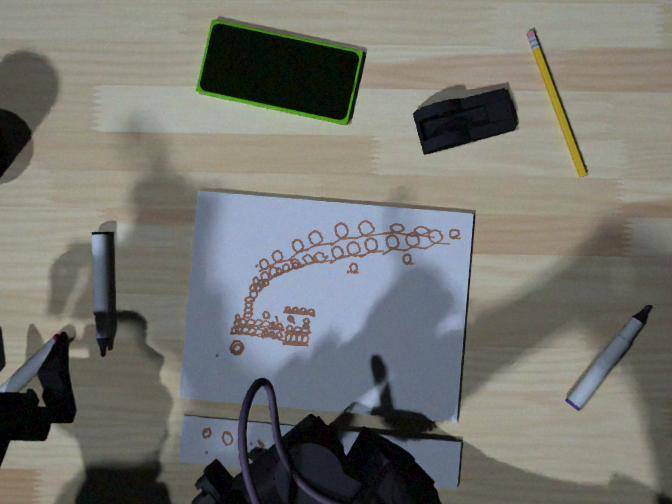

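Emit:
move(
  target=[
    [0,0,0,0,0,0,1, 0,0,0,0.052726,0,-0.336093,-0.85],
    [0,0,0,0,0,0,1, 0,0,0,0.072508,0,-0.302815,-0.85],
    [0,0,0,0,0,0,1, 0,0,0.0692,0.072508,0,-0.302815,-0.85],
  ],
  speed=[0.6,0.03,0.1],
  cameras=[],
)

Emit:
move(
  target=[
    [0,0,0,0,0,0,1, 0,0,0,0.0138171,0,0.0036068,-0.85],
    [0,0,0,0,0,0,1, 0,0,0,0.0138171,0,-0.0131932,-0.85],
    [0,0,0,0,0,0,1, 0,0,0,0.0162894,0,-0.0214301,-0.85],
    [0,0,0,0,0,0,1, 0,0,0,0.0067894,0,-0.0214301,-0.85],
    [0,0,0,0,0,0,1, 0,0,0,-0.0034172,0,-0.0291258,-0.85],
    [0,0,0,0,0,0,1, 0,0,0,-0.0218419,0,-0.0362797,-0.85],
    [0,0,0,0,0,0,1, 0,0,0,-0.0358268,0,-0.0385509,-0.85],
    [0,0,0,0,0,0,1, 0,0,0,-0.0358268,0,-0.0217509,-0.85],
    [0,0,0,0,0,0,1, 0,0,0,-0.0412646,0,-0.0125831,-0.85],
    [0,0,0,0,0,0,1, 0,0,0,-0.0317646,0,-0.0125831,-0.85],
    [0,0,0,0,0,0,1, 0,0,0,-0.0190318,0,-0.0006579,-0.85],
    [0,0,0,0,0,0,1, 0,0,0,0.0001737,0,0.0083686,-0.85],
    [0,0,0,0,0,0,1, 0,0,0,0.0182334,0,0.0146659,-0.85],
    [0,0,0,0,0,0,1, 0,0,0,0.0314507,0,0.014696,-0.85],
    [0,0,0,0,0,0,1, 0,0,0,0.0314507,0,-0.002104,-0.85],
  ],
  speed=[0.06,0.2,0.06,0.2,0.06,0.06,0.06,0.2,0.06,0.2,0.06,0.06,0.06,0.06,0.2],
  blend=[0.002,0.002,0.002,0.002,0.002,0.002,0.002,0.002,0.002,0.002,0.002,0.002,0.002,0.002,0],
  cameras=[],
)

Emit:
move(
  target=[
    [0,0,0,0,0,0,1, 0,0,0,0.0047957,0,-0.0095551,-0.85],
    [0,0,0,0,0,0,1, 0,0,0,-0.0047043,0,-0.0095551,-0.85],
    [0,0,0,0,0,0,1, 0,0,0,-0.0125798,0,-0.0189374,-0.85],
    [0,0,0,0,0,0,1, 0,0,0,-0.0261697,0,-0.0297267,-0.85],
    [0,0,0,0,0,0,1, 0,0,0,-0.0483326,0,-0.0390316,-0.85],
    [0,0,0,0,0,0,1, 0,0,0,-0.0665481,0,-0.0443591,-0.85],
    [0,0,0,0,0,0,1, 0,0,0,-0.0737574,0,-0.0448093,-0.85],
    [0,0,0,0,0,0,1, 0,0,0,-0.0737574,0,-0.0280093,-0.85],
    [0,0,0,0,0,0,1, 0,0,0,-0.0793958,0,-0.0230677,-0.85],
    [0,0,0,0,0,0,1, 0,0,0,-0.0843615,0,-0.0178195,-0.85],
    [0,0,0,0,0,0,1, 0,0,0,-0.0748615,0,-0.0178195,-0.85],
    [0,0,0,0,0,0,1, 0,0,0,-0.066986,0,-0.0084372,-0.85],
    [0,0,0,0,0,0,1, 0,0,0,-0.0533961,0,0.0023521,-0.85],
    [0,0,0,0,0,0,1, 0,0,0,-0.0312332,0,0.011657,-0.85],
    [0,0,0,0,0,0,1, 0,0,0,-0.0130177,0,0.0169845,-0.85],
  ],
  speed=[0.06,0.2,0.06,0.06,0.06,0.06,0.06,0.2,0.06,0.06,0.2,0.06,0.06,0.06,0.06],
  blend=[0.002,0.002,0.002,0.002,0.002,0.002,0.002,0.002,0.002,0.002,0.002,0.002,0.002,0.002,0],
  cameras=[],
)

Emit:
move(
  target=[0,0,0,0,0,0,1, 0,0,-0.0692,0,0,0,-0.85],
  speed=0.4,
  cameras=["cam_above"],
)

Scene clock: 735.70 s.
left_arm: end_effector_position=(+0.2971, +0.3387, +0.0961) grip_measured=+1.000 grip_effort_nm=-0.002 end_effector_quat_wxyz=(+0.399, +0.002, +0.917, +0.013) | right_arm: end_effector_position=(+0.2799, +0.1043, +0.0888) grip_measured=-0.653 grip_effort_nm=-1.033 end_effector_quat_wxyz=(-0.444, +0.551, -0.442, -0.552)
Joint names: [wrist pitch, wrist roll, shoulder, wrist yaw, elbow, waist]
Joint positions: left_arm=[-0.196 -0.014 1.022 -0.052 0.467 -0.05 0.094] | right_arm=[1.241 0.004 2.388 -1.096 1.153 0.707 0.016]
Joint velocities: within noise
Joint torques (N m): left_arm=[1.28 0.01 -4.4 -0.06 9.21 -0.09] | right_arm=[1.4 -0.05 -8.66 0.06 6.28 0.5]
Heat: left arm: 43 °C; right arm: 48 °C.
Joint targets: left_arm=[-0.200 -0.014 1.000 -0.052 0.500 -0.050] | right_arm=[1.248 0.000 2.396 -1.088 1.176 0.713]
move: done
No camera images: "cameras" was empty.

Scene clock: 740.93 s.
left_arm: end_effector_position=(+0.2971, +0.3387, +0.0961) grip_measured=+1.000 grip_effort_nm=0.002 end_effector_quat_wxyz=(+0.399, +0.002, +0.917, +0.013) | right_arm: end_effector_position=(+0.2850, +0.1097, +0.0889) grip_measured=-0.653 grip_effort_nm=-1.028 end_effector_quat_wxyz=(-0.457, +0.540, -0.455, -0.541)
Joint names: [wrist pitch, wrist roll, shoulder, wrist yaw, elbow, waist]
Joint positions: left_arm=[-0.196 -0.014 1.022 -0.052 0.467 -0.05 0.094] | right_arm=[1.241 0.004 2.388 -1.037 1.153 0.719 0.016]
Joint velocities: within noise
Joint torques (N m): left_arm=[1.29 0.01 -4.37 -0.04 9.26 0.06] | right_arm=[1.43 -0.04 -8.65 0.13 6.34 -0.72]
Heat: left arm: 43 °C; right arm: 47 °C.
Joint targets: left_arm=[-0.200 -0.014 1.000 -0.052 0.500 -0.050] | right_arm=[1.248 0.000 2.396 -1.025 1.176 0.711]
move: done
No camera images: "cameras" was empty.

Scene clock: 746.63 s.
left_arm: end_effector_position=(+0.2971, +0.3387, +0.0961) grip_measured=+1.000 grip_effort_nm=-0.002 end_effector_quat_wxyz=(+0.399, +0.002, +0.917, +0.013) | right_arm: end_effector_position=(+0.2777, +0.1106, +0.0889) grip_measured=-0.653 grip_effort_nm=-1.033 end_effector_quat_wxyz=(-0.448, +0.547, -0.446, -0.548)
Joint names: [wrist pitch, wrist roll, shoulder, wrist yaw, elbow, waist]
Joint positions: left_arm=[-0.196 -0.014 1.022 -0.052 0.467 -0.05 0.094] | right_arm=[1.241 0.004 2.388 -1.063 1.153 0.725 0.016]
Joint velocities: within noise
Joint torques (N m): left_arm=[1.29 0.02 -4.53 -0.06 9.33 -0.05] | right_arm=[1.42 -0.04 -8.64 0.1 6.32 0.47]
Heat: left arm: 43 °C; right arm: 46 °C.
Joint targets: left_arm=[-0.200 -0.014 1.000 -0.052 0.500 -0.050] | right_arm=[1.248 0.000 2.396 -1.051 1.176 0.731]
move: done
No camera images: "cameras" was empty.

Scene clock: 747.47 s.
left_arm: end_effector_position=(+0.2971, +0.3387, +0.0961) grip_measured=+1.000 grip_effort_nm=-0.002 end_effector_quat_wxyz=(+0.399, +0.002, +0.917, +0.013) | right_arm: end_effector_position=(+0.2789, +0.1112, +0.1110) grip_measured=-0.653 grip_effort_nm=-1.028 end_effector_quat_wxyz=(-0.465, +0.549, -0.431, -0.545)
Joint names: [wrist pitch, wrist roll, shoulder, wrist yaw, elbow, waist]
Joint positions: left_arm=[-0.196 -0.014 1.022 -0.052 0.467 -0.05 0.094] | right_arm=[1.241 0.004 2.342 -1.06 1.153 0.725 0.016]
Joint velocities: within noise
Joint torques (N m): left_arm=[1.29 0.03 -4.44 -0.06 9.32 -0.13] | right_arm=[1.41 -0.04 -11.7 0.11 6.48 0.53]
Heat: left arm: 43 °C; right arm: 46 °C.
Joint targets: left_arm=[-0.200 -0.014 1.000 -0.052 0.500 -0.050] | right_arm=[1.248 0.000 2.309 -1.051 1.176 0.731]
move: done
Images, in order (width x height): cam_above 672x504.

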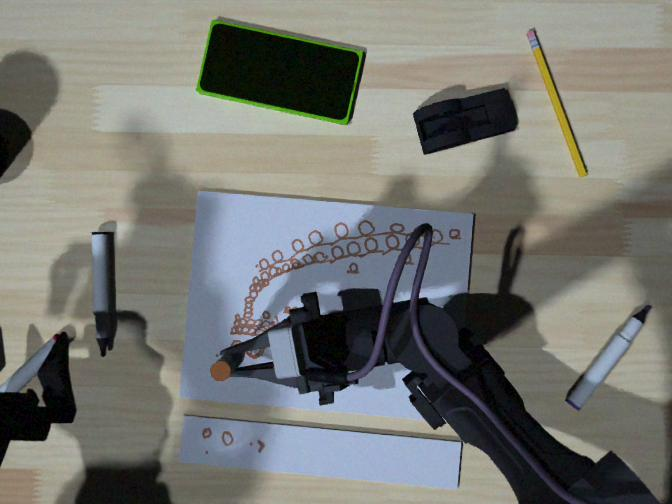

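Emit:
move(
  target=[
    [0,0,0,0,0,0,1, 0,0,0,-0.113259,0,-0.094505,-0.85],
    [0,0,0,0,0,0,1, 0,0,0,-0.093477,0,-0.061227,-0.85],
    [0,0,0,0,0,0,1, 0,0,0.0705,-0.093477,0,-0.061227,-0.85],
  ],
  speed=[0.5,0.03,0.1],
  cameras=[],
)

Emit:
move(
  target=[
    [0,0,0,0,0,0,1, 0,0,0,0.0089887,0,0.0032006,-0.85],
    [0,0,0,0,0,0,1, 0,0,0,0.0089887,0,-0.0135994,-0.85],
    [0,0,0,0,0,0,1, 0,0,0,0.0142706,0,-0.0186193,-0.85],
    [0,0,0,0,0,0,1, 0,0,0,0.0154443,0,-0.0223804,-0.85],
    [0,0,0,0,0,0,1, 0,0,0,0.0059443,0,-0.0223804,-0.85],
    [0,0,0,0,0,0,1, 0,0,0,-0.0033154,0,-0.0297183,-0.85],
    [0,0,0,0,0,0,1, 0,0,0,-0.0202663,0,-0.0359946,-0.85],
    [0,0,0,0,0,0,1, 0,0,0,-0.0306637,0,-0.0376111,-0.85],
    [0,0,0,0,0,0,1, 0,0,0,-0.0306637,0,-0.0208111,-0.85],
    [0,0,0,0,0,0,1, 0,0,0,-0.0366072,0,-0.0150598,-0.85],
    [0,0,0,0,0,0,1, 0,0,0,-0.038309,0,-0.0108521,-0.85],
    [0,0,0,0,0,0,1, 0,0,0,-0.028809,0,-0.0108521,-0.85],
    [0,0,0,0,0,0,1, 0,0,0,-0.0174192,0,0.0006325,-0.85],
    [0,0,0,0,0,0,1, 0,0,0,0.0001633,0,0.008769,-0.85],
    [0,0,0,0,0,0,1, 0,0,0,0.0203194,0,0.0141697,-0.85],
  ],
  speed=[0.06,0.2,0.06,0.06,0.2,0.06,0.06,0.06,0.2,0.06,0.06,0.2,0.06,0.06,0.06],
  blend=[0.002,0.002,0.002,0.002,0.002,0.002,0.002,0.002,0.002,0.002,0.002,0.002,0.002,0.002,0],
  cameras=[],
)

Emit:
move(
  target=[
    [0,0,0,0,0,0,1, 0,0,0,0,0,-0.0168,-0.85],
    [0,0,0,0,0,0,1, 0,0,0,0.0083934,0,-0.0221566,-0.85],
    [0,0,0,0,0,0,1, 0,0,0,0.0130702,0,-0.0279763,-0.85],
    [0,0,0,0,0,0,1, 0,0,0,0.0035702,0,-0.0279763,-0.85],
    [0,0,0,0,0,0,1, 0,0,0,-0.0034596,0,-0.0372058,-0.85],
    [0,0,0,0,0,0,1, 0,0,0,-0.0154839,0,-0.0472749,-0.85],
    [0,0,0,0,0,0,1, 0,0,0,-0.0357811,0,-0.0554854,-0.85],
    [0,0,0,0,0,0,1, 0,0,0,-0.0560602,0,-0.0597816,-0.85],
    [0,0,0,0,0,0,1, 0,0,0,-0.0560602,0,-0.0429816,-0.85],
    [0,0,0,0,0,0,1, 0,0,0,-0.0643462,0,-0.037521,-0.85],
    [0,0,0,0,0,0,1, 0,0,0,-0.069023,0,-0.0317013,-0.85],
    [0,0,0,0,0,0,1, 0,0,0,-0.059523,0,-0.0317013,-0.85],
    [0,0,0,0,0,0,1, 0,0,0,-0.0524932,0,-0.0224718,-0.85],
    [0,0,0,0,0,0,1, 0,0,0,-0.0404689,0,-0.0124027,-0.85],
    [0,0,0,0,0,0,1, 0,0,0,-0.0201717,0,-0.0041922,-0.85],
  ],
  speed=[0.2,0.06,0.06,0.2,0.06,0.06,0.06,0.06,0.2,0.06,0.06,0.2,0.06,0.06,0.06],
  blend=[0.002,0.002,0.002,0.002,0.002,0.002,0.002,0.002,0.002,0.002,0.002,0.002,0.002,0.002,0],
  cameras=[],
)

Emit:
move(
  target=[
    [0,0,0,0,0,0,1, 0,0,0,0.0203865,0,0.0044001,-0.85],
    [0,0,0,0,0,0,1, 0,0,-0.0705,0.0203865,0,0.0044001,-0.85],
    [0,0,0,0,0,0,1, 0,0,-0.0705,0.0203865,0,0.35,-0.85],
  ],
  speed=[0.06,0.4,0.6],
  cameras=["cam_above"],
)

Emit:
zoom_image(
  camera="cam_above",
  region=[190, 290, 350, 410],
)

Scene clock: 755.47 s.
left_arm: end_effector_position=(+0.2971, +0.3387, +0.0961) grip_measured=+1.000 grip_effort_nm=-0.002 end_effector_quat_wxyz=(+0.399, +0.002, +0.917, +0.013) | right_arm: end_effector_position=(+0.2778, +0.0814, +0.0883) grip_measured=-0.653 grip_effort_nm=-1.033 end_effector_quat_wxyz=(-0.417, +0.571, -0.415, -0.572)
Joint names: [wrist pitch, wrist roll, shoulder, wrist yaw, elbow, waist]
Joint positions: left_arm=[-0.196 -0.014 1.022 -0.052 0.467 -0.05 0.094] | right_arm=[1.243 0.004 2.389 -1.248 1.153 0.652 0.016]
Joint velocities: within noise
Joint torques (N m): left_arm=[1.26 0.07 -4.6 -0.05 9.24 -0.09] | right_arm=[1.32 -0.04 -8.51 0.08 6.19 0.51]
Heat: left arm: 43 °C; right arm: 47 °C.
Joint targets: left_arm=[-0.200 -0.014 1.000 -0.052 0.500 -0.050] | right_arm=[1.248 0.000 2.397 -1.240 1.176 0.658]
move: done
No camera images: "cameras" was empty.

Scene clock: 760.07 s.
left_arm: end_effector_position=(+0.2971, +0.3387, +0.0961) grip_measured=+1.000 grip_effort_nm=-0.002 end_effector_quat_wxyz=(+0.399, +0.002, +0.917, +0.013) | right_arm: end_effector_position=(+0.2767, +0.0881, +0.0883) grip_measured=-0.653 grip_effort_nm=-1.028 end_effector_quat_wxyz=(-0.423, +0.567, -0.420, -0.568)
Joint names: [wrist pitch, wrist roll, shoulder, wrist yaw, elbow, waist]
Joint positions: left_arm=[-0.196 -0.014 1.022 -0.052 0.467 -0.05 0.094] | right_arm=[1.243 0.004 2.389 -1.212 1.153 0.669 0.016]
Joint velocities: within noise
Joint torques (N m): left_arm=[1.25 0.03 -4.46 -0.07 9.2 -0.13] | right_arm=[1.34 -0.04 -8.53 0.12 6.24 0.44]
Heat: left arm: 43 °C; right arm: 45 °C.
Joint targets: left_arm=[-0.200 -0.014 1.000 -0.052 0.500 -0.050] | right_arm=[1.248 0.000 2.397 -1.199 1.176 0.675]
move: done
No camera images: "cameras" was empty.

Scene clock: 765.13 s.
left_arm: end_effector_position=(+0.2971, +0.3387, +0.0961) grip_measured=+1.000 grip_effort_nm=-0.007 end_effector_quat_wxyz=(+0.399, +0.002, +0.917, +0.013) | right_arm: end_effector_position=(+0.2721, +0.0844, +0.0883) grip_measured=-0.653 grip_effort_nm=-1.038 end_effector_quat_wxyz=(-0.413, +0.575, -0.411, -0.575)
Joint names: [wrist pitch, wrist roll, shoulder, wrist yaw, elbow, waist]
Joint positions: left_arm=[-0.196 -0.014 1.022 -0.052 0.467 -0.05 0.094] | right_arm=[1.243 0.004 2.389 -1.252 1.153 0.663 0.016]
Joint velocities: within noise
Joint torques (N m): left_arm=[1.28 0.06 -4.37 -0.05 9.26 -0.02] | right_arm=[1.32 -0.04 -8.5 0.12 6.23 0.53]
Heat: left arm: 43 °C; right arm: 45 °C.
Joint targets: left_arm=[-0.200 -0.014 1.000 -0.052 0.500 -0.050] | right_arm=[1.248 0.000 2.397 -1.240 1.176 0.670]
move: done
No camera images: "cameras" was empty.

Scene clock: 767.40 s.
left_arm: end_effector_position=(+0.2971, +0.3387, +0.0961) grip_measured=+1.000 grip_effort_nm=-0.007 end_effector_quat_wxyz=(+0.399, +0.002, +0.917, +0.013) | right_arm: end_effector_position=(+0.0763, +0.1686, +0.1108) grip_measured=-0.653 grip_effort_nm=-1.033 end_effector_quat_wxyz=(-0.313, +0.643, -0.277, -0.642)
Joint names: [wrist pitch, wrist roll, shoulder, wrist yaw, elbow, waist]
Joint positions: left_arm=[-0.196 -0.014 1.022 -0.052 0.467 -0.05 0.094] | right_arm=[1.242 0.004 2.34 -1.201 1.153 1.096 0.016]
Joint velocities: within noise
Joint torques (N m): left_arm=[1.25 0.03 -4.44 -0.05 9.29 -0.06] | right_arm=[1.34 -0.04 -11.47 0.05 6.46 -0.46]
Heat: left arm: 43 °C; right arm: 45 °C.
Joint targets: left_arm=[-0.200 -0.014 1.000 -0.052 0.500 -0.050] | right_arm=[1.248 0.000 2.309 -1.198 1.176 1.090]
move: done
Images, in order (width x height): cam_above 672x504.

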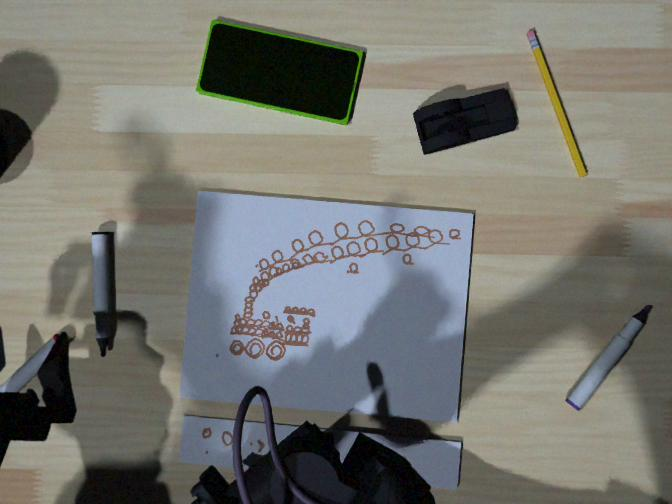

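Scaled by 3.150 from the camera's 672x504 image, which has a finer 960x720 frame.

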